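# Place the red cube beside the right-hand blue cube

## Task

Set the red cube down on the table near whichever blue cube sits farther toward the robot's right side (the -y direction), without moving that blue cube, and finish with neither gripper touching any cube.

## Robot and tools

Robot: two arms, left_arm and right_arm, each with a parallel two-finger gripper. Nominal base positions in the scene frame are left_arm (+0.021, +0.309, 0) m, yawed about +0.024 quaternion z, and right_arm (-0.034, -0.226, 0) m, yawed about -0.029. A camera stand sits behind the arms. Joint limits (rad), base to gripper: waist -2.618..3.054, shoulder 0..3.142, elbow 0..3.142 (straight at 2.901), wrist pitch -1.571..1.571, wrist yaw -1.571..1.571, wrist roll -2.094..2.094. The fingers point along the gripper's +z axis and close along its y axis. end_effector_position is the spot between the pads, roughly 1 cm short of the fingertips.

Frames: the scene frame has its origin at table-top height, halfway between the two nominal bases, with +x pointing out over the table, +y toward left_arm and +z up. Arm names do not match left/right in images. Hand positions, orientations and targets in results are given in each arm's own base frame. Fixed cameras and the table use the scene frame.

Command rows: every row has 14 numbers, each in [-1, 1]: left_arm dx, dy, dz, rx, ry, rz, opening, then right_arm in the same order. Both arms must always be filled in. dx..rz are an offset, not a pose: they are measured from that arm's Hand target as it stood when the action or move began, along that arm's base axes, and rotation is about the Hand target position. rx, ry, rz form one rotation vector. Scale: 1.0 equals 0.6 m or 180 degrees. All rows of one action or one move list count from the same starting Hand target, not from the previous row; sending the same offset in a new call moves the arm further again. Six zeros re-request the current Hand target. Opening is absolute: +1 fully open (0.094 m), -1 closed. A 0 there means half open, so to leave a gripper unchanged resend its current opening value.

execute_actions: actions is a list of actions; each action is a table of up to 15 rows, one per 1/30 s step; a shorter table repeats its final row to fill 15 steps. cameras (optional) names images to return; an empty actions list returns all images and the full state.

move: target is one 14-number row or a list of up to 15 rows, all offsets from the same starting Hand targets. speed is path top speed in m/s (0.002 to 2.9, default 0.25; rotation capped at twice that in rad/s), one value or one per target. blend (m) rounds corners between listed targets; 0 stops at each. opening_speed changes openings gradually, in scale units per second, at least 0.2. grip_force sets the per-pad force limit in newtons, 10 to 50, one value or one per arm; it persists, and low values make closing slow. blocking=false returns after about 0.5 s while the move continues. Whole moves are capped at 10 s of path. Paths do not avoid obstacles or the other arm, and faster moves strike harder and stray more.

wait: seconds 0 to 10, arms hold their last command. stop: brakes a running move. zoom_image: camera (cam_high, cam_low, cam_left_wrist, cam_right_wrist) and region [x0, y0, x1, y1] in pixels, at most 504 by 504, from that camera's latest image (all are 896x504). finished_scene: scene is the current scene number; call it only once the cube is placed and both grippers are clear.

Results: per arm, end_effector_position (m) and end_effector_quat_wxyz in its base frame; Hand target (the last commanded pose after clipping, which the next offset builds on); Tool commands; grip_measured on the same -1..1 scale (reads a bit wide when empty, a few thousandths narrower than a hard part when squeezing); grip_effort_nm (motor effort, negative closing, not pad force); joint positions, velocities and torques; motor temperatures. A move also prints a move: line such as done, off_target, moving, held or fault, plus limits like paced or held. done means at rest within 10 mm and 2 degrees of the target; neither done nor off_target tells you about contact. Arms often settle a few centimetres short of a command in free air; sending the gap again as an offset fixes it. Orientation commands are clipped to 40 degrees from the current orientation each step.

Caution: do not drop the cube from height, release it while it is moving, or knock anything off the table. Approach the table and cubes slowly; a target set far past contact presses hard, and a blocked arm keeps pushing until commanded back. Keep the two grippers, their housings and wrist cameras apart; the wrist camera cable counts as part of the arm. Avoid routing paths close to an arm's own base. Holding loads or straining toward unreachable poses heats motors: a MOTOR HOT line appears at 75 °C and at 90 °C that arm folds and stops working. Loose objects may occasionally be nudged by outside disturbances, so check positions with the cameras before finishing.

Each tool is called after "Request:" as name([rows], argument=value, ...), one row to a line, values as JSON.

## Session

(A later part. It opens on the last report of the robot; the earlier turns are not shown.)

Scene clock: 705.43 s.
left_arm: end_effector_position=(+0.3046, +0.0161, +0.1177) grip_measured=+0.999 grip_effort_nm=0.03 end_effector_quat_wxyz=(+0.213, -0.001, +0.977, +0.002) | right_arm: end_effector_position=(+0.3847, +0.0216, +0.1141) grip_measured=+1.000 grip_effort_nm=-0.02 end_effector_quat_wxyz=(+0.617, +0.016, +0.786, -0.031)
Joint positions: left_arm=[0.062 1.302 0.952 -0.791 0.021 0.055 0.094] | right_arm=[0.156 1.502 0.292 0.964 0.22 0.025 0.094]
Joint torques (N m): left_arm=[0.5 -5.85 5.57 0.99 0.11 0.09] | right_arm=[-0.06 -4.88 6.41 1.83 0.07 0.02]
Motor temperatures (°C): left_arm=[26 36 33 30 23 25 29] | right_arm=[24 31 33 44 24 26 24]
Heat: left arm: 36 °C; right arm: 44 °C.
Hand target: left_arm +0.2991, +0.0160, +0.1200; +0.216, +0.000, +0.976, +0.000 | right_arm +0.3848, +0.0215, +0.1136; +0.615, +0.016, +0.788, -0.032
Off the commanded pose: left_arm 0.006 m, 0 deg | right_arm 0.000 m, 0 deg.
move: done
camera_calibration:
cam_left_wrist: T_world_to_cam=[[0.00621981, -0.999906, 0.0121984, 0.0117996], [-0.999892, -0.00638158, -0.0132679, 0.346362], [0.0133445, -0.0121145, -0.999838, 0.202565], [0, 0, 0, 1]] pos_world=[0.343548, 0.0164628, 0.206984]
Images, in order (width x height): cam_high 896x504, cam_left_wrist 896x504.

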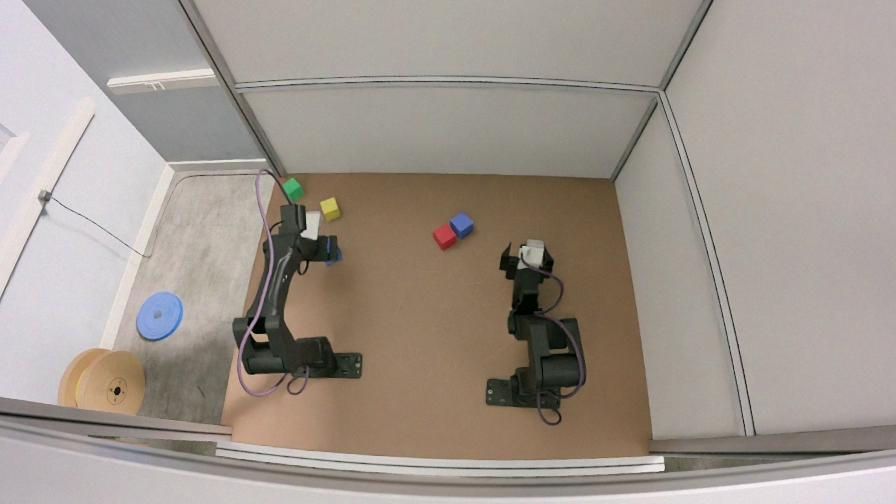

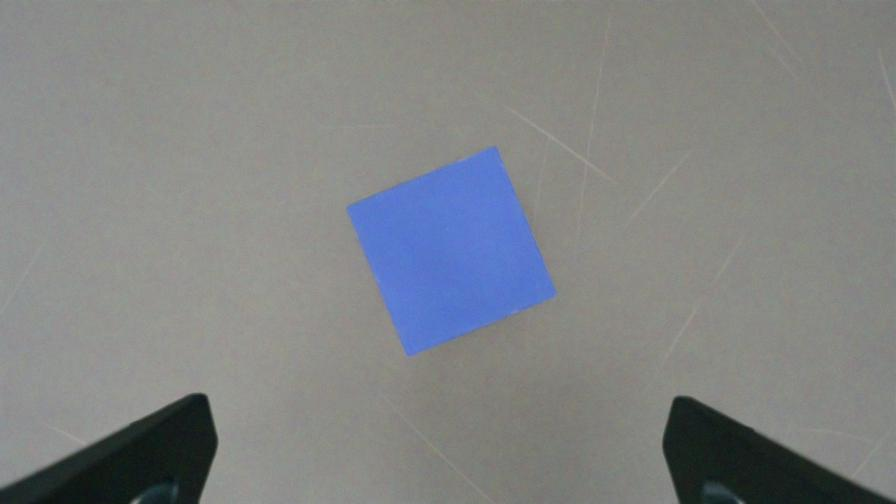

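Request:
move(target=[0.262, 0.005, 0.0167, 0, 0, 0, 1, 0, 0, 0, 0, 0, 0, 1], speed=0.4, cameras=["cam_high", "cam_left_wrist"])

Request:
zoom_image(camera="cam_high", region=[280, 210, 380, 300])

Request:
zoom_image(camera="cam_left_wrist", region=[300, 130, 600, 380])

Scene clock: 750.60 s.
left_arm: end_effector_position=(+0.4502, +0.0223, +0.1288) grip_measured=+0.999 grip_effort_nm=0.04 end_effector_quat_wxyz=(+0.216, -0.001, +0.976, +0.001) | right_arm: end_effector_position=(+0.3847, +0.0216, +0.1141) grip_measured=+1.000 grip_effort_nm=-0.02 end_effector_quat_wxyz=(+0.617, +0.016, +0.786, -0.031)
Joint positions: left_arm=[0.056 1.853 1.549 -0.832 0.021 0.049 0.094] | right_arm=[0.156 1.502 0.292 0.964 0.22 0.025 0.094]
Joint torques (N m): left_arm=[-0.69 -6.99 9.26 0.95 0 -0.04] | right_arm=[-0.08 -4.89 6.37 1.83 0.06 0.01]
Heat: left arm: 34 °C; right arm: 45 °C.
Hand target: left_arm +0.4562, +0.0190, +0.1300; +0.216, +0.000, +0.976, +0.000 | right_arm +0.3848, +0.0215, +0.1136; +0.615, +0.016, +0.788, -0.032
Off the commanded pose: left_arm 0.007 m, 0 deg | right_arm 0.000 m, 0 deg.
move: done
camera_calibration:
cam_left_wrist: T_world_to_cam=[[0.00572316, -0.999872, 0.0149268, 0.0168032], [-0.999808, -0.00600128, -0.0186545, 0.492765], [0.0187417, -0.0148172, -0.999715, 0.209411], [0, 0, 0, 1]] pos_world=[0.48865, 0.0228612, 0.218293]
Images, in order (width x height): cam_high 896x504, cam_left_wrist 896x504.

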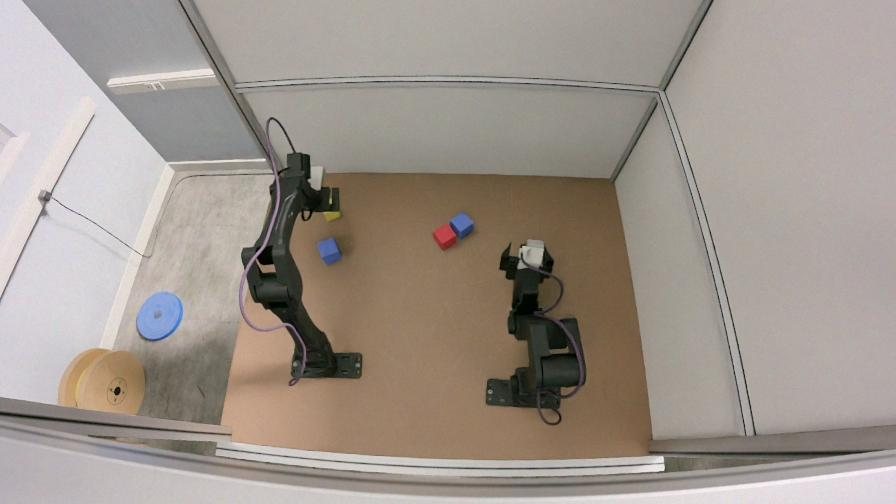

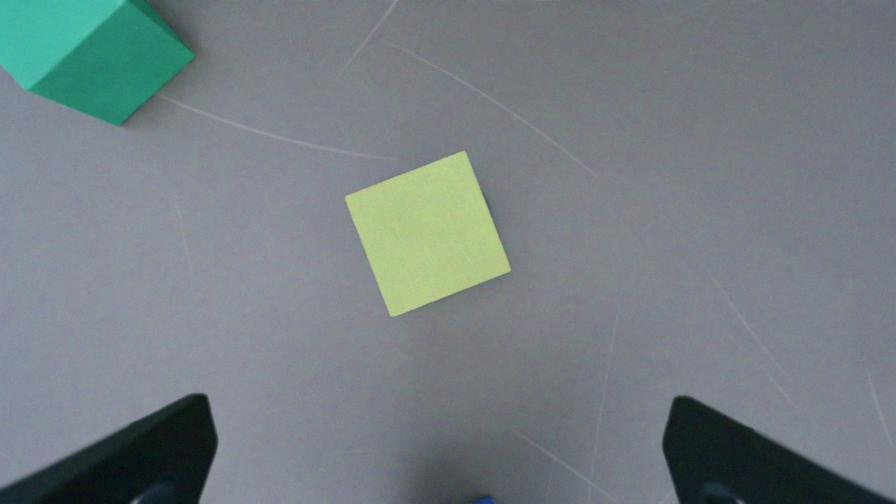

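Scaled by 5.040.

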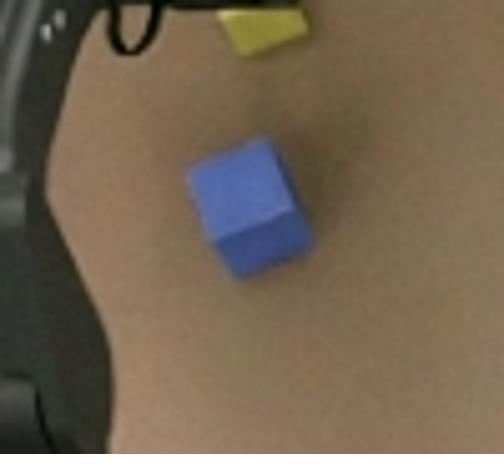

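Scaled by 1.680.

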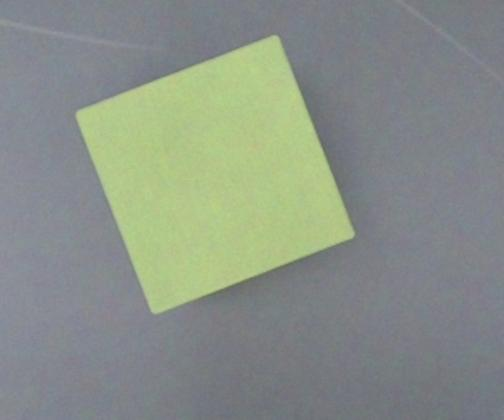

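Request:
move(target=[0, 0, 0, 0, 0, 0, 1, 0.077, 0.3275, 0.0107, -0.0488, 0.2822, 0.1546, 1], speed=0.4, cameras=["cam_high", "cam_right_wrist"])

Request:
zoom_image(camera="cam_right_wrist", region=[200, 0, 700, 504])

Scene clock: 830.03 s.
left_arm: end_effector_position=(+0.4500, +0.0222, +0.1288) grip_measured=+0.999 grip_effort_nm=0.03 end_effector_quat_wxyz=(+0.216, -0.001, +0.976, +0.001) | right_arm: end_effector_position=(+0.4295, +0.2123, +0.1265) grip_measured=+1.000 grip_effort_nm=-0.02 end_effector_quat_wxyz=(+0.223, -0.218, +0.949, +0.048)
Joint positions: left_arm=[0.056 1.853 1.549 -0.832 0.021 0.049 0.094] | right_arm=[0.461 1.943 1.65 -0.818 0.01 0.007 0.094]
Joint torques (N m): left_arm=[-0.7 -6.99 9.26 0.98 0 -0.05] | right_arm=[0.35 -7.91 10.96 1.03 -0.13 -0.09]
Heat: left arm: 34 °C; right arm: 44 °C.
Hand target: left_arm +0.4561, +0.0190, +0.1300; +0.216, +0.000, +0.976, +0.000 | right_arm +0.4310, +0.2180, +0.1199; +0.210, -0.228, +0.949, +0.051
Off the commanded pose: left_arm 0.007 m, 0 deg | right_arm 0.009 m, 2 deg.
move: done
camera_calibration:
cam_right_wrist: T_world_to_cam=[[0.448222, -0.893555, 0.0256008, -0.00868474], [-0.893569, -0.448667, -0.0152809, 0.519199], [0.0251405, -0.0160268, -0.999555, 0.210021], [0, 0, 0, 1]] pos_world=[0.462552, 0.228553, 0.218083]
Images, in order (width x height): cam_high 896x504, cam_right_wrist 896x504.

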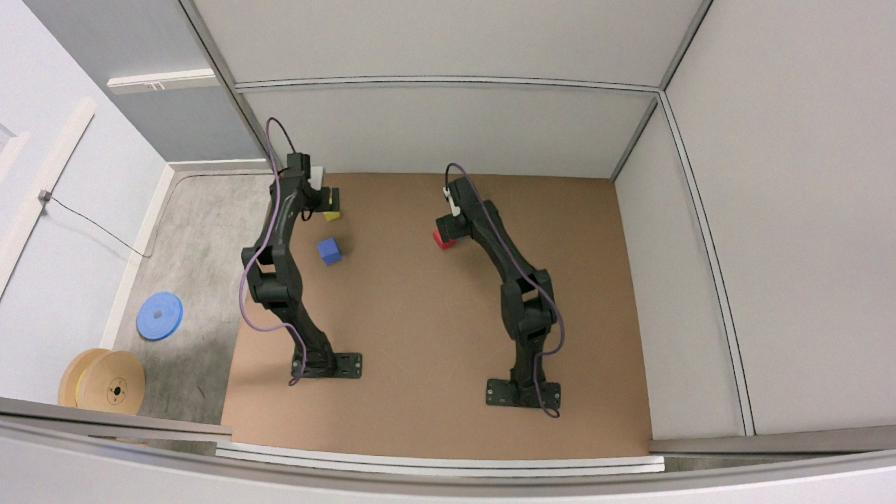

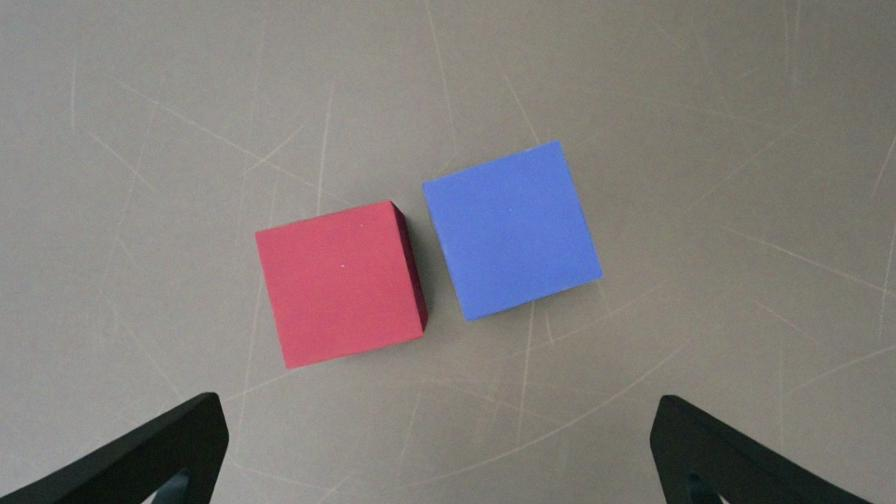

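Scaled by 1.000.

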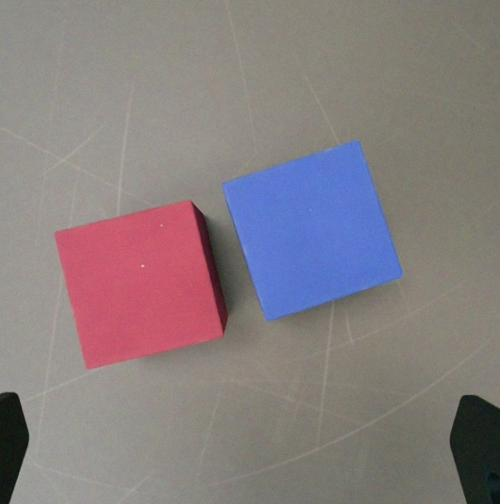

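Request:
move([
  [0, 0, 0, 0, 0, 0, 1, -0.077, -0.3275, 0.05, 0, 0, -0.15, 1],
  [-0.1533, -0.5518, -0.0458, 0, 0, -0.3194, 1, -0.077, -0.3275, 0.05, 0, 0, -0.15, 1],
], speed=0.5, cameras=["cam_left_wrist", "cam_right_wrist"])

Scene clock: 881.53 s.
left_arm: end_effector_position=(+0.3592, -0.3092, +0.1031) grip_measured=+0.999 grip_effort_nm=0.03 end_effector_quat_wxyz=(+0.191, +0.468, +0.857, -0.101) | right_arm: end_effector_position=(+0.3952, +0.0215, +0.1539) grip_measured=+1.000 grip_effort_nm=-0.02 end_effector_quat_wxyz=(+0.228, -0.001, +0.974, +0.000)
Joint positions: left_arm=[-0.662 1.971 1.608 -0.793 0.135 0.311 0.094] | right_arm=[0.065 1.618 1.362 -0.855 0.029 0.057 0.094]
Joint torques (N m): left_arm=[0.5 -7.76 9.17 0.95 0.15 0.12] | right_arm=[0.08 -8.69 6.17 1.03 0.02 0.06]
Motor temperatures (°C): left_arm=[26 33 34 29 23 25 28] | right_arm=[24 34 35 39 24 26 24]
Heat: left arm: 34 °C; right arm: 39 °C.
Hand target: left_arm +0.3643, -0.3120, +0.1026; +0.189, +0.470, +0.856, -0.104 | right_arm +0.3848, +0.0215, +0.1499; +0.216, +0.000, +0.976, +0.000
Off the commanded pose: left_arm 0.006 m, 0 deg | right_arm 0.011 m, 1 deg.
move: off_target (right_arm)
camera_calibration:
cam_left_wrist: T_world_to_cam=[[-0.839428, -0.54337, 0.0104461, 0.131424], [-0.543469, 0.839234, -0.0181061, 0.49674], [0.0010716, -0.0208759, -0.999782, 0.184913], [0, 0, 0, 1]] pos_world=[0.380086, -0.341609, 0.192494]
cam_right_wrist: T_world_to_cam=[[0.0161725, -0.999662, 0.0203638, 0.00933874], [-0.999728, -0.0165091, -0.0164707, 0.436278], [0.0168013, -0.0200919, -0.999657, 0.238573], [0, 0, 0, 1]] pos_world=[0.432, 0.0213315, 0.245486]
Images, in order (width x height): cam_left_wrist 896x504, cam_right_wrist 896x504.

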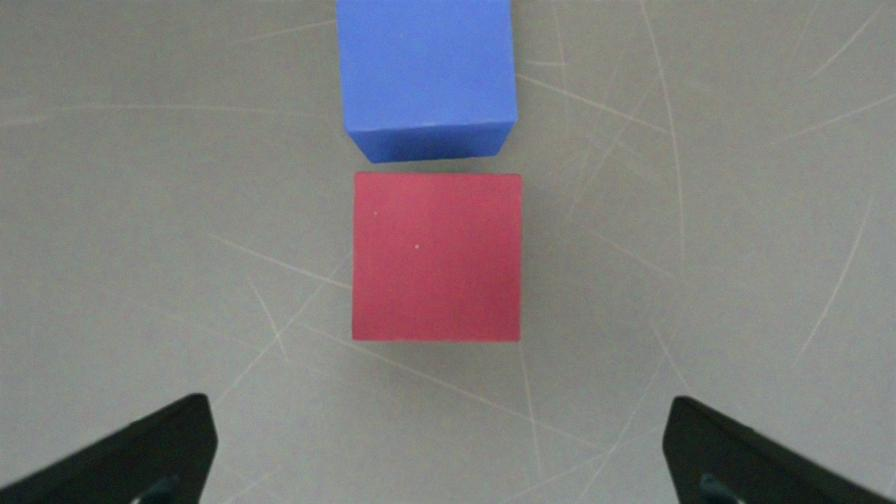

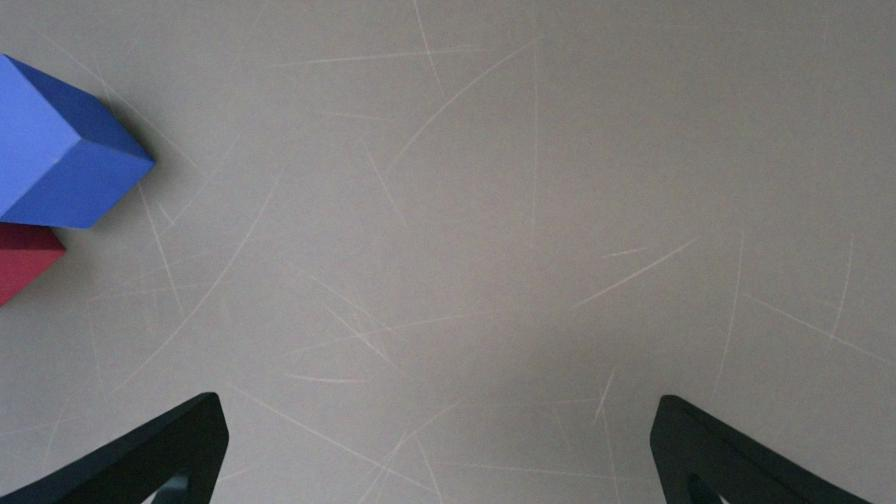

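Request:
move([
  [0.0353, -0.0533, -0.1277, 0, 0, 0, 1, 0, 0, 0, 0, 0, 0, 1],
  [0.0353, -0.0533, -0.1277, 0, 0, 0, -0.05, 0, 0, 0, 0, 0, 0, 1],
  [0.0353, -0.0533, 0.029, 0, 0, 0, -0.05, 0, 0, 0, 0, 0, 0, 1],
  [-0.2585, -0.0367, -0.0043, 0, 0, 0, -0.05, 0, 0, 0, 0, 0, 0, 1],
  [-0.2585, -0.0367, -0.1043, 0, 0, 0, -0.05, 0, 0, 0, 0, 0, 0, 1],
], speed=[0.2, 0.2, 0.3, 0.4, 0.15], blend=[0, 0, 0.03, 0.03, 0], cameras=["cam_high", "cam_low", "cam_left_wrist"])

Scene clock: 919.67 s.
left_arm: end_effector_position=(+0.2058, -0.3333, +0.0465) grip_measured=+0.058 grip_effort_nm=-1.06 end_effector_quat_wxyz=(+0.186, +0.474, +0.854, -0.107) | right_arm: end_effector_position=(+0.3952, +0.0215, +0.1539) grip_measured=+1.000 grip_effort_nm=-0.03 end_effector_quat_wxyz=(+0.228, -0.001, +0.974, +0.000)
Joint positions: left_arm=[-1.019 1.714 1.041 -0.465 0.003 -0.006 0.05] | right_arm=[0.065 1.618 1.362 -0.855 0.029 0.057 0.094]
Joint torques (N m): left_arm=[0.24 -5.65 5.5 1.35 -0.09 -0.05] | right_arm=[0.08 -8.7 6.16 1.03 0.02 0.06]
Heat: left arm: 37 °C; right arm: 38 °C.
Hand target: left_arm +0.2092, -0.3341, +0.0400; +0.190, +0.470, +0.856, -0.104 | right_arm +0.3848, +0.0215, +0.1499; +0.216, +0.000, +0.976, +0.000
Off the commanded pose: left_arm 0.007 m, 1 deg | right_arm 0.011 m, 1 deg.
move: off_target (right_arm); target 2's new opening was sent with left_arm's hand 0.013 m and 2 deg from that target
camera_calibration:
cam_left_wrist: T_world_to_cam=[[-0.847236, -0.530751, 0.0222195, -0.00461786], [-0.531113, 0.847154, -0.0157768, 0.432539], [-0.0104498, -0.0251678, -0.999629, 0.129005], [0, 0, 0, 1]] pos_world=[0.227163, -0.365631, 0.135884]
Images, in order (width x height): cam_high 896x504, cam_low 896x504, cam_left_wrist 896x504.

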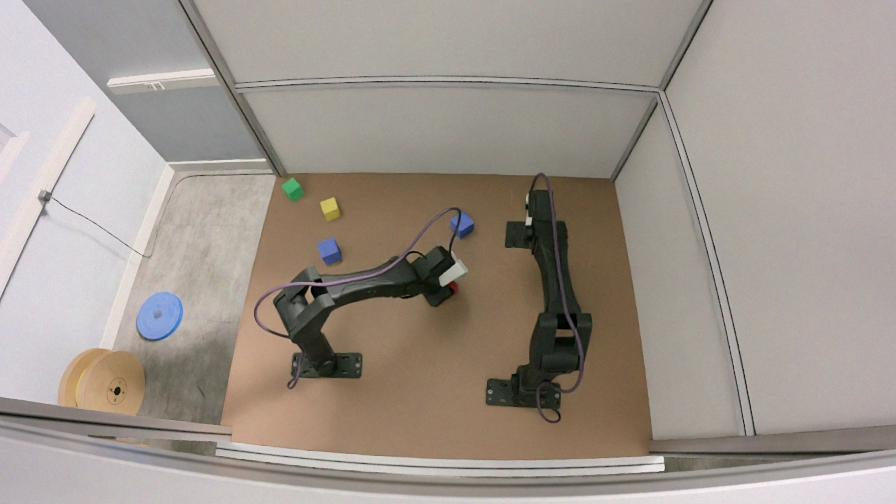

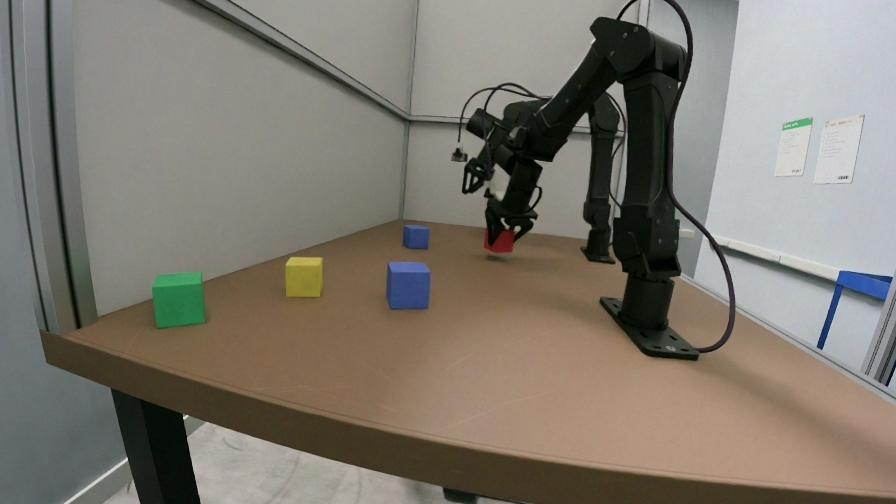

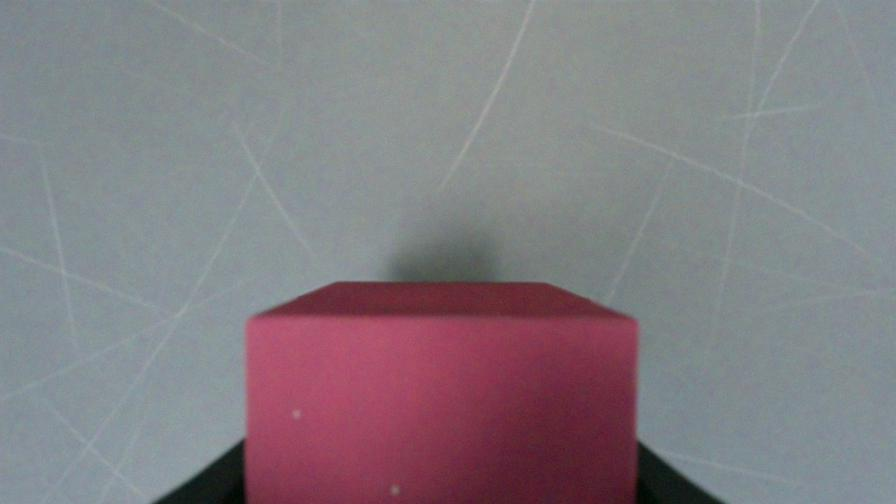

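Request:
move(target=[0, 0, -0.0392, 0, 0, 0, -0.05, 0, 0, 0, 0, 0, 0, 1], speed=0.12, cameras=["cam_left_wrist"])

Scene clock: 940.13 s.
left_arm: end_effector_position=(+0.2068, -0.3345, +0.0249) grip_measured=+0.058 grip_effort_nm=-1.06 end_effector_quat_wxyz=(+0.189, +0.473, +0.854, -0.107) | right_arm: end_effector_position=(+0.3952, +0.0215, +0.1539) grip_measured=+1.000 grip_effort_nm=-0.02 end_effector_quat_wxyz=(+0.228, -0.001, +0.974, +0.000)
Joint positions: left_arm=[-1.019 1.756 0.992 -0.369 0.002 -0.007 0.05] | right_arm=[0.065 1.618 1.362 -0.855 0.029 0.057 0.094]
Joint torques (N m): left_arm=[0.24 -5.55 5.14 1.45 -0.08 -0.04] | right_arm=[0.06 -8.7 6.17 1.03 0.01 0.05]
Heat: left arm: 35 °C; right arm: 37 °C.
Hand target: left_arm +0.2092, -0.3340, +0.0164; +0.189, +0.470, +0.856, -0.104 | right_arm +0.3848, +0.0215, +0.1499; +0.216, +0.000, +0.976, +0.000
Off the commanded pose: left_arm 0.009 m, 1 deg | right_arm 0.011 m, 1 deg.
move: off_target (right_arm)
camera_calibration:
cam_left_wrist: T_world_to_cam=[[-0.846807, -0.531486, 0.0210078, -0.00411554], [-0.531858, 0.846579, -0.0207765, 0.433836], [-0.00674232, -0.0287669, -0.999563, 0.10544], [0, 0, 0, 1]] pos_world=[0.227965, -0.366431, 0.114494]
Images, in order (width x height): cam_left_wrist 896x504.

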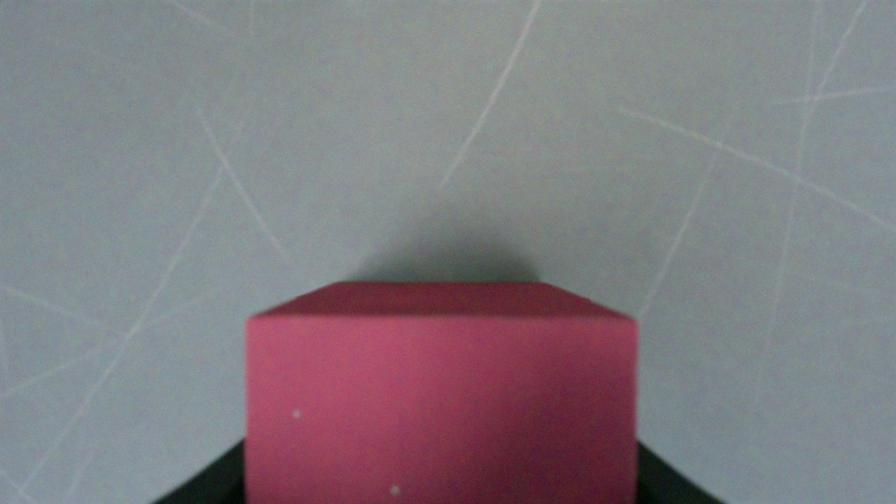

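Request:
move(target=[0, 0, -0.0075, 0, 0, 0, -0.05, 0, 0, 0, 0, 0, 0, 1], speed=0.12, cameras=[])

Scene clock: 944.43 s.
left_arm: end_effector_position=(+0.2079, -0.3361, +0.0232) grip_measured=+0.058 grip_effort_nm=-1.07 end_effector_quat_wxyz=(+0.193, +0.473, +0.853, -0.109) | right_arm: end_effector_position=(+0.3952, +0.0215, +0.1539) grip_measured=+1.000 grip_effort_nm=-0.02 end_effector_quat_wxyz=(+0.228, -0.001, +0.974, +0.000)
Joint positions: left_arm=[-1.019 1.761 0.986 -0.349 0.002 -0.007 0.05] | right_arm=[0.065 1.618 1.362 -0.855 0.029 0.057 0.094]
Joint torques (N m): left_arm=[0.24 -5.3 4.88 1.4 -0.08 -0.04] | right_arm=[0.06 -8.68 6.17 1.03 0.02 0.07]
Heat: left arm: 35 °C; right arm: 37 °C.
Hand target: left_arm +0.2092, -0.3341, +0.0120; +0.189, +0.470, +0.856, -0.104 | right_arm +0.3848, +0.0215, +0.1499; +0.216, +0.000, +0.976, +0.000
Off the commanded pose: left_arm 0.012 m, 1 deg | right_arm 0.011 m, 1 deg.
move: off_target (left_arm, right_arm)
No camera images: "cameras" was empty.

Request:
move([
  [0, 0, 0, 0, 0, 0, 0.7, 0, 0, 0, 0, 0, 0, 1],
  [-0.0373, 0.0597, 0.151, 0, 0, 0, 0.7, 0, 0, 0, 0, 0, 0, 1],
], speed=0.25, cameras=["cam_left_wrist"])

Scene clock: 951.87 s.
left_arm: end_effector_position=(+0.1826, -0.2951, +0.0901) grip_measured=+0.699 grip_effort_nm=0.04 end_effector_quat_wxyz=(+0.175, +0.475, +0.857, -0.100) | right_arm: end_effector_position=(+0.3952, +0.0215, +0.1539) grip_measured=+1.000 grip_effort_nm=-0.02 end_effector_quat_wxyz=(+0.228, -0.001, +0.974, +0.000)
Joint positions: left_arm=[-1.019 1.509 1.021 -0.677 0.002 -0.007 0.08] | right_arm=[0.065 1.618 1.362 -0.855 0.029 0.057 0.094]
Joint torques (N m): left_arm=[0.18 -6.67 8.35 1 -0.08 -0.04] | right_arm=[0.08 -8.72 6.16 1.03 0.03 0.06]
Heat: left arm: 34 °C; right arm: 37 °C.
Hand target: left_arm +0.1868, -0.2983, +0.1026; +0.189, +0.470, +0.856, -0.104 | right_arm +0.3848, +0.0215, +0.1499; +0.216, +0.000, +0.976, +0.000
Off the commanded pose: left_arm 0.014 m, 2 deg | right_arm 0.011 m, 1 deg.
move: off_target (left_arm, right_arm)
camera_calibration:
cam_left_wrist: T_world_to_cam=[[-0.846278, -0.532333, 0.0208464, -0.00545721], [-0.532217, 0.846533, 0.0112546, 0.386049], [-0.0236384, -0.00157028, -0.999719, 0.182617], [0, 0, 0, 1]] pos_world=[0.20516, -0.329421, 0.178335]
Images, in order (width x height): cam_left_wrist 896x504.

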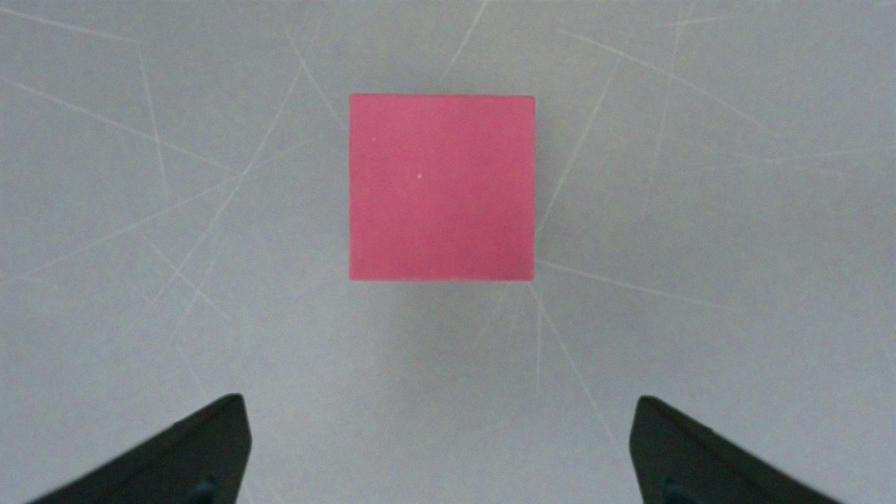

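Request:
move([
  [0.1887, 0.4972, 0.079, 0, 0, 0.3222, 1, 0, 0, 0, 0, 0, 0, 1],
  [0.1887, 0.4972, 0.079, 0, 0, 0.3222, 1, -0.2457, 0.3047, -0.05, 0, 0, 0.2222, 1],
], speed=0.6, cameras=["cam_high", "cam_right_wrist"])

Scene clock: 972.27 s.
left_arm: end_effector_position=(+0.2953, -0.0006, +0.1434) grip_measured=+0.999 grip_effort_nm=0.03 end_effector_quat_wxyz=(+0.212, -0.004, +0.977, +0.003) | right_arm: end_effector_position=(+0.2393, +0.2050, +0.1203) grip_measured=+1.000 grip_effort_nm=-0.03 end_effector_quat_wxyz=(+0.196, -0.338, +0.918, +0.072)
Joint positions: left_arm=[-0.014 1.261 1.026 -0.91 -0.013 -0.02 0.094] | right_arm=[0.706 1.349 1.001 -0.801 0.001 0 0.094]
Joint torques (N m): left_arm=[0.57 -2.43 9.06 0.97 0.05 0.08] | right_arm=[0.35 -6.26 6.17 1.31 0.06 0.14]
Heat: left arm: 35 °C; right arm: 36 °C.
Hand target: left_arm +0.3001, +0.0000, +0.1499; +0.216, -0.004, +0.976, +0.001 | right_arm +0.2373, +0.2043, +0.1200; +0.203, -0.334, +0.918, +0.074
Off the commanded pose: left_arm 0.008 m, 1 deg | right_arm 0.002 m, 1 deg.
move: done
camera_calibration:
cam_right_wrist: T_world_to_cam=[[0.659868, -0.751118, 0.0198991, -0.00897005], [-0.75137, -0.659483, 0.0229154, 0.350468], [-0.00408908, -0.0300727, -0.999539, 0.218349], [0, 0, 0, 1]] pos_world=[0.270143, 0.230956, 0.210396]
Images, in order (width x height): cam_high 896x504, cam_right_wrist 896x504.

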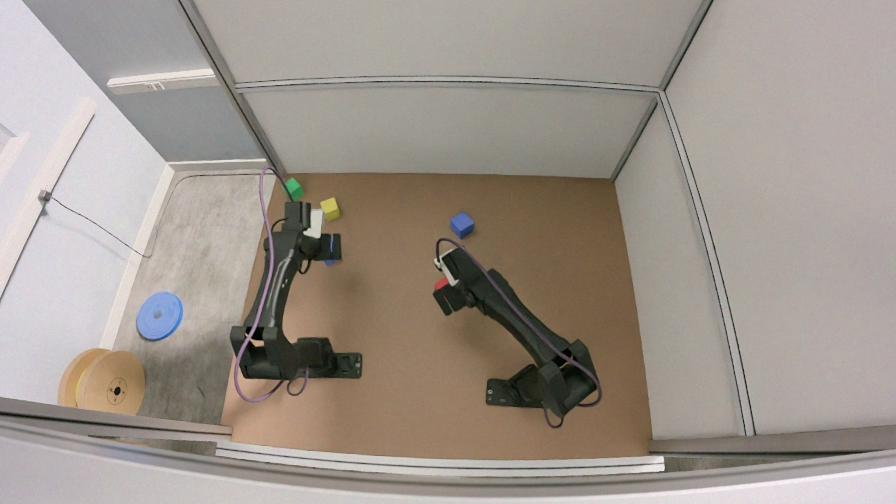

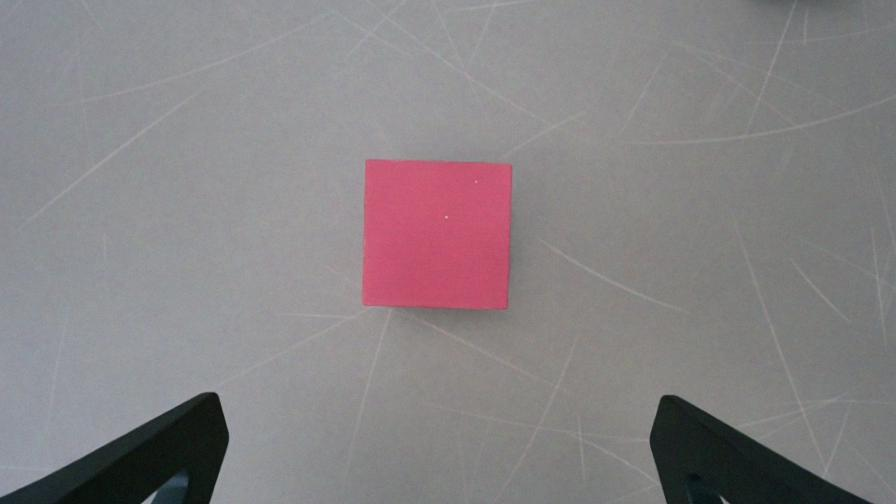

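Request:
move([
  [0, 0, 0, 0, 0, 0, 1, 0.0605, 0.0547, -0.1517, 0, 0, 0, 1],
  [0, 0, 0, 0, 0, 0, 1, 0.0605, 0.0547, -0.1517, 0, 0, 0, -0.05],
  [0, 0, 0, 0, 0, 0, 1, 0.0605, 0.0547, 0, 0, 0, 0, -0.05],
  [0, 0, 0, 0, 0, 0, 1, 0.1628, -0.4322, 0, 0, 0, -0.2778, -0.05],
  [0, 0, 0, 0, 0, 0, 1, 0.1628, -0.4322, -0.1167, 0, 0, -0.2778, -0.05],
], speed=[0.2, 0.2, 0.3, 0.5, 0.2], blend=[0, 0, 0.03, 0.03, 0], cameras=["cam_high", "cam_right_wrist"])

Scene clock: 1006.97 s.
left_arm: end_effector_position=(+0.2953, -0.0006, +0.1434) grip_measured=+0.999 grip_effort_nm=0.03 end_effector_quat_wxyz=(+0.212, -0.004, +0.977, +0.003) | right_arm: end_effector_position=(+0.3336, -0.0548, +0.0550) grip_measured=+0.071 grip_effort_nm=-1.05 end_effector_quat_wxyz=(+0.214, +0.090, +0.972, -0.020)
Joint positions: left_arm=[-0.014 1.261 1.026 -0.91 -0.013 -0.02 0.094] | right_arm=[-0.16 1.499 0.853 -0.491 0.011 0.022 0.05]
Joint torques (N m): left_arm=[0.55 -2.44 9.06 0.97 0.05 0.08] | right_arm=[-0.32 -4.98 6.63 1.42 -0.04 -0.09]
Heat: left arm: 35 °C; right arm: 36 °C.
Hand target: left_arm +0.3001, +0.0000, +0.1499; +0.216, -0.004, +0.976, +0.001 | right_arm +0.3351, -0.0551, +0.0499; +0.216, +0.085, +0.973, -0.019
Off the commanded pose: left_arm 0.008 m, 1 deg | right_arm 0.005 m, 1 deg.
move: done; target 2's new opening was sent with right_arm's hand 0.011 m and 1 deg from that target
camera_calibration:
cam_right_wrist: T_world_to_cam=[[-0.168657, -0.985484, 0.0194098, -0.0015037], [-0.985579, 0.168882, 0.0106218, 0.375709], [-0.0137456, -0.0173385, -0.999755, 0.149592], [0, 0, 0, 1]] pos_world=[0.372094, -0.0623387, 0.145594]
Images, in order (width x height): cam_high 896x504, cam_right_wrist 896x504.

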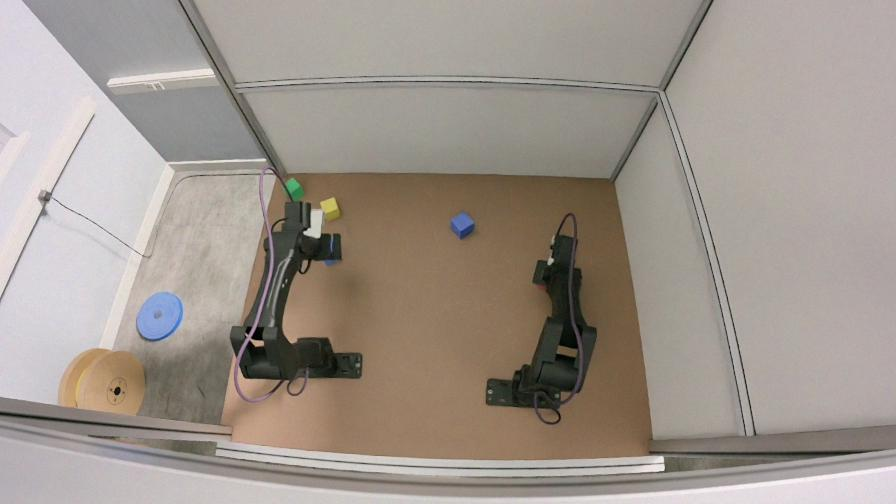

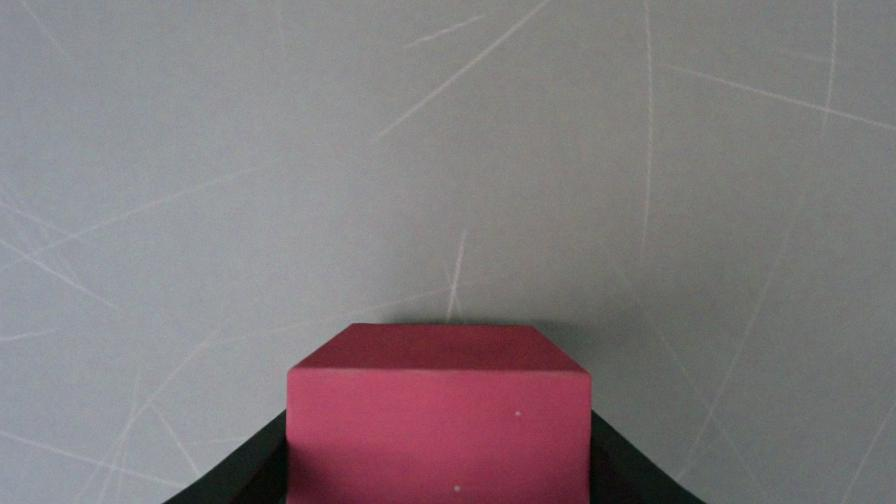

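Request:
move([
  [0, 0, 0, 0, 0, 0, 1, 0, 0, -0.0257, 0, 0, 0, -0.05],
  [0, 0, 0, 0, 0, 0, 1, 0, 0, -0.0257, 0, 0, 0, 0.7],
  [0, 0, 0, 0, 0, 0, 1, -0.0693, 0.0122, 0.1253, 0, 0, 0, 0.7],
], speed=[0.12, 0.2, 0.3], cameras=["cam_right_wrist"])

Scene clock: 1021.40 s.
left_arm: end_effector_position=(+0.2953, -0.0006, +0.1434) grip_measured=+0.999 grip_effort_nm=0.03 end_effector_quat_wxyz=(+0.212, -0.004, +0.977, +0.003) | right_arm: end_effector_position=(+0.2929, -0.0482, +0.1187) grip_measured=+0.698 grip_effort_nm=0.09 end_effector_quat_wxyz=(+0.213, +0.090, +0.973, -0.020)
Joint positions: left_arm=[-0.014 1.261 1.026 -0.91 -0.013 -0.02 0.094] | right_arm=[-0.16 1.268 0.932 -0.804 0.011 0.022 0.08]
Joint torques (N m): left_arm=[0.57 -2.43 9.07 0.97 0.05 0.08] | right_arm=[-0.13 -4.49 9.72 1 -0.03 -0.07]
Heat: left arm: 35 °C; right arm: 36 °C.
Hand target: left_arm +0.3001, +0.0000, +0.1499; +0.216, -0.004, +0.976, +0.001 | right_arm +0.2934, -0.0477, +0.1251; +0.216, +0.086, +0.973, -0.019
Off the commanded pose: left_arm 0.008 m, 1 deg | right_arm 0.006 m, 1 deg.
move: done
camera_calibration:
cam_right_wrist: T_world_to_cam=[[-0.168597, -0.985492, 0.0195219, -0.00308923], [-0.985543, 0.168876, 0.0136469, 0.333466], [-0.0167456, -0.0169388, -0.999716, 0.213645], [0, 0, 0, 1]] pos_world=[0.331702, -0.0557398, 0.209094]
Images, in order (width x height): cam_right_wrist 896x504.

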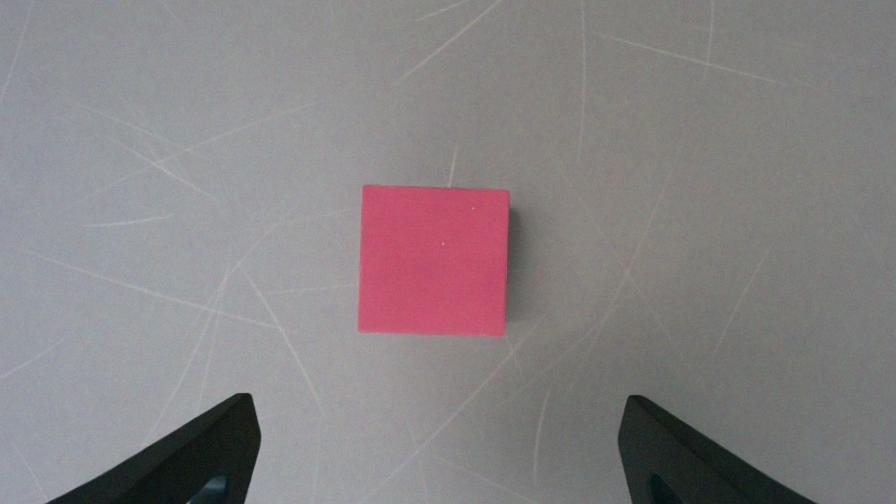

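Request:
move(target=[0, 0, 0, 0, 0, 0, 1, 0.0, 0.4, 0.03, 0, 0, 0.2222, 1], speed=0.6, cameras=["cam_high", "cam_right_wrist"])

Request:
zoom_image(camera="cam_high", region=[490, 230, 590, 320])

Scene clock: 1036.93 s.
left_arm: end_effector_position=(+0.2953, -0.0006, +0.1434) grip_measured=+0.999 grip_effort_nm=0.03 end_effector_quat_wxyz=(+0.212, -0.004, +0.977, +0.003) | right_arm: end_effector_position=(+0.2895, +0.1902, +0.1387) grip_measured=+0.998 grip_effort_nm=0.09 end_effector_quat_wxyz=(+0.209, -0.252, +0.943, +0.060)
Joint positions: left_arm=[-0.014 1.261 1.026 -0.91 -0.013 -0.02 0.094] | right_arm=[0.588 1.451 1.152 -0.834 0.019 0.061 0.094]
Joint torques (N m): left_arm=[0.57 -2.43 9.06 0.98 0.05 0.08] | right_arm=[0.29 -4.57 10.96 1.02 0.15 0.05]
Heat: left arm: 36 °C; right arm: 36 °C.
Hand target: left_arm +0.3001, +0.0000, +0.1499; +0.216, -0.004, +0.976, +0.001 | right_arm +0.2935, +0.1923, +0.1431; +0.209, -0.252, +0.943, +0.056
Off the commanded pose: left_arm 0.008 m, 1 deg | right_arm 0.006 m, 1 deg.
move: done
camera_calibration:
cam_right_wrist: T_world_to_cam=[[0.514199, -0.857606, 0.0105391, 0.0101271], [-0.857671, -0.514159, 0.00644482, 0.383449], [-0.000108363, -0.012353, -0.999924, 0.232094], [0, 0, 0, 1]] pos_world=[0.323691, 0.208706, 0.229498]
Images, in order (width x height): cam_high 896x504, cam_right_wrist 896x504.

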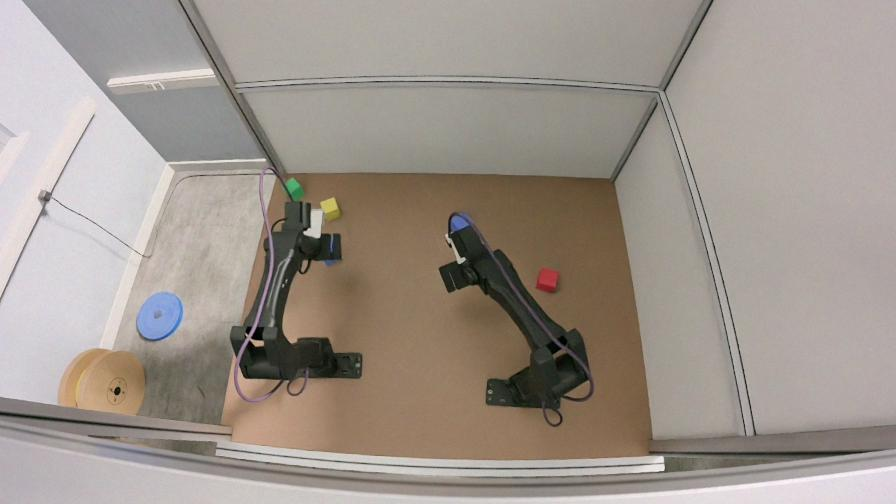

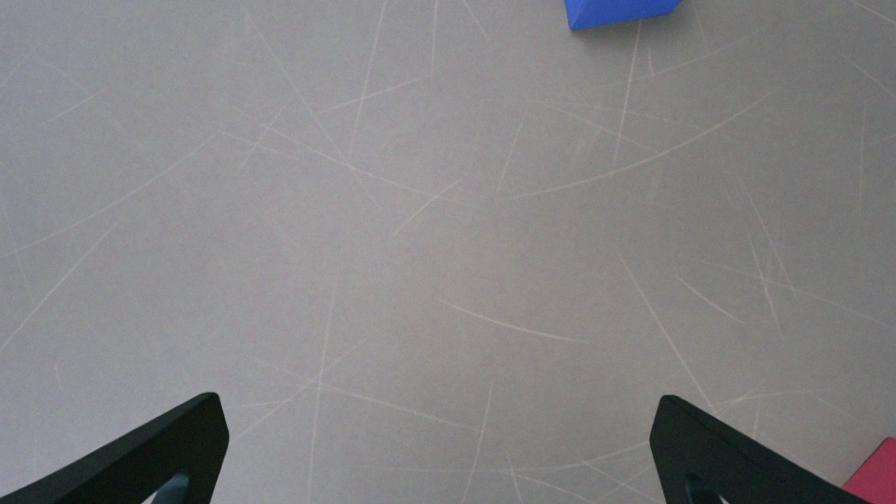

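Scaled by 5.040.

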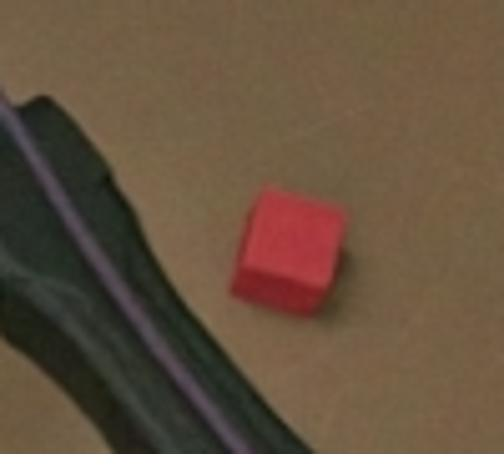

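Request:
move(target=[0.3932, 0.2547, -0.0333, 0, 0, 0.0889, 1, 0, 0, 0, 0, 0, 0, 1], speed=0.5, cameras=["cam_high", "cam_left_wrist"])

Request:
zoom_image(camera="cam_high", region=[270, 165, 370, 275])

Scene clock: 1080.10 s.
left_arm: end_effector_position=(+0.5323, +0.1505, +0.1365) grip_measured=+0.999 grip_effort_nm=0.03 end_effector_quat_wxyz=(+0.219, -0.136, +0.966, +0.030) | right_arm: end_effector_position=(+0.2895, +0.1902, +0.1387) grip_measured=+0.998 grip_effort_nm=0.08 end_effector_quat_wxyz=(+0.209, -0.252, +0.943, +0.060)
Joint positions: left_arm=[0.274 2.308 2.262 -1.078 0 -0.007 0.094] | right_arm=[0.588 1.451 1.152 -0.834 0.019 0.061 0.094]
Joint torques (N m): left_arm=[0.09 -9.76 9.25 0.97 -0.07 -0.03] | right_arm=[0.27 -4.59 10.95 1.01 0.14 0.03]
Heat: left arm: 36 °C; right arm: 36 °C.
Hand target: left_arm +0.5360, +0.1529, +0.1300; +0.214, -0.140, +0.966, +0.031 | right_arm +0.2935, +0.1923, +0.1431; +0.209, -0.252, +0.943, +0.056
Off the commanded pose: left_arm 0.008 m, 1 deg | right_arm 0.006 m, 1 deg.
move: done
camera_calibration:
cam_left_wrist: T_world_to_cam=[[0.278979, -0.960103, 0.0193196, -0.00758169], [-0.959702, -0.279458, -0.0295828, 0.597161], [0.0338015, -0.0102881, -0.999376, 0.208729], [0, 0, 0, 1]] pos_world=[0.568156, 0.16175, 0.226411]
Images, in order (width x height): cam_high 896x504, cam_left_wrist 896x504.

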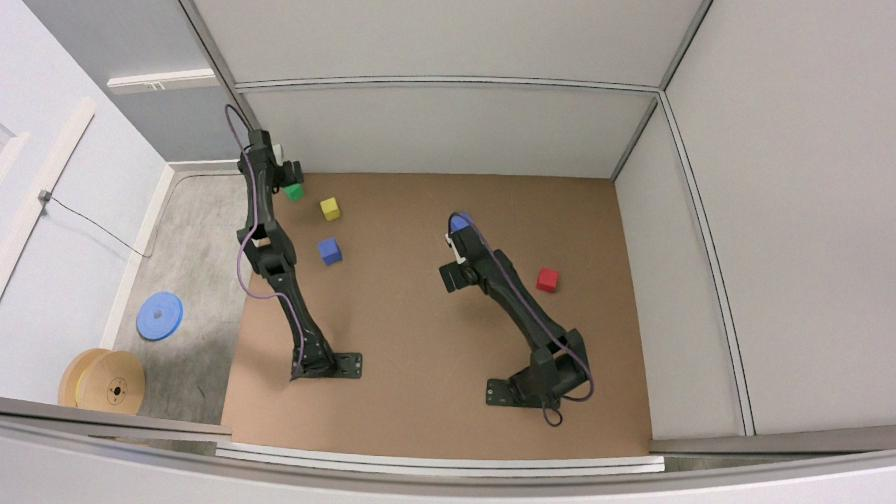

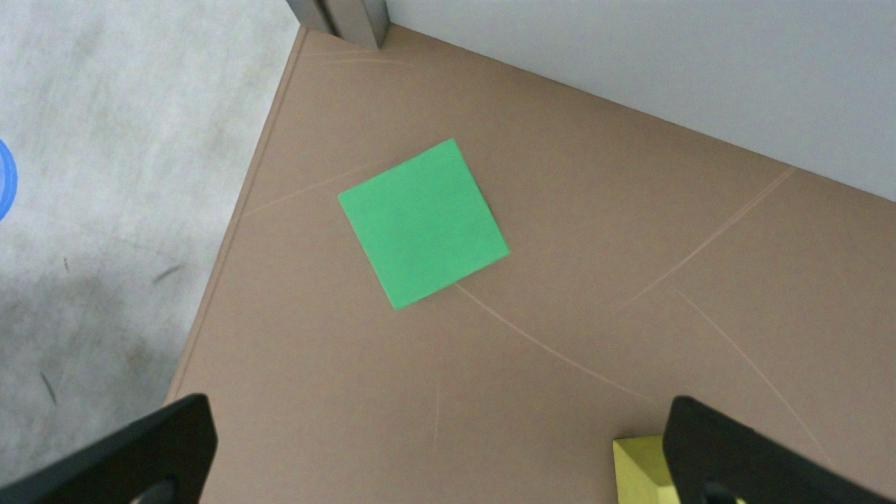

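Scaled by 4.582.

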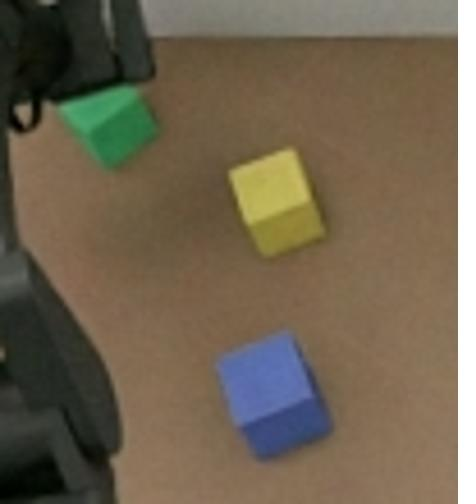

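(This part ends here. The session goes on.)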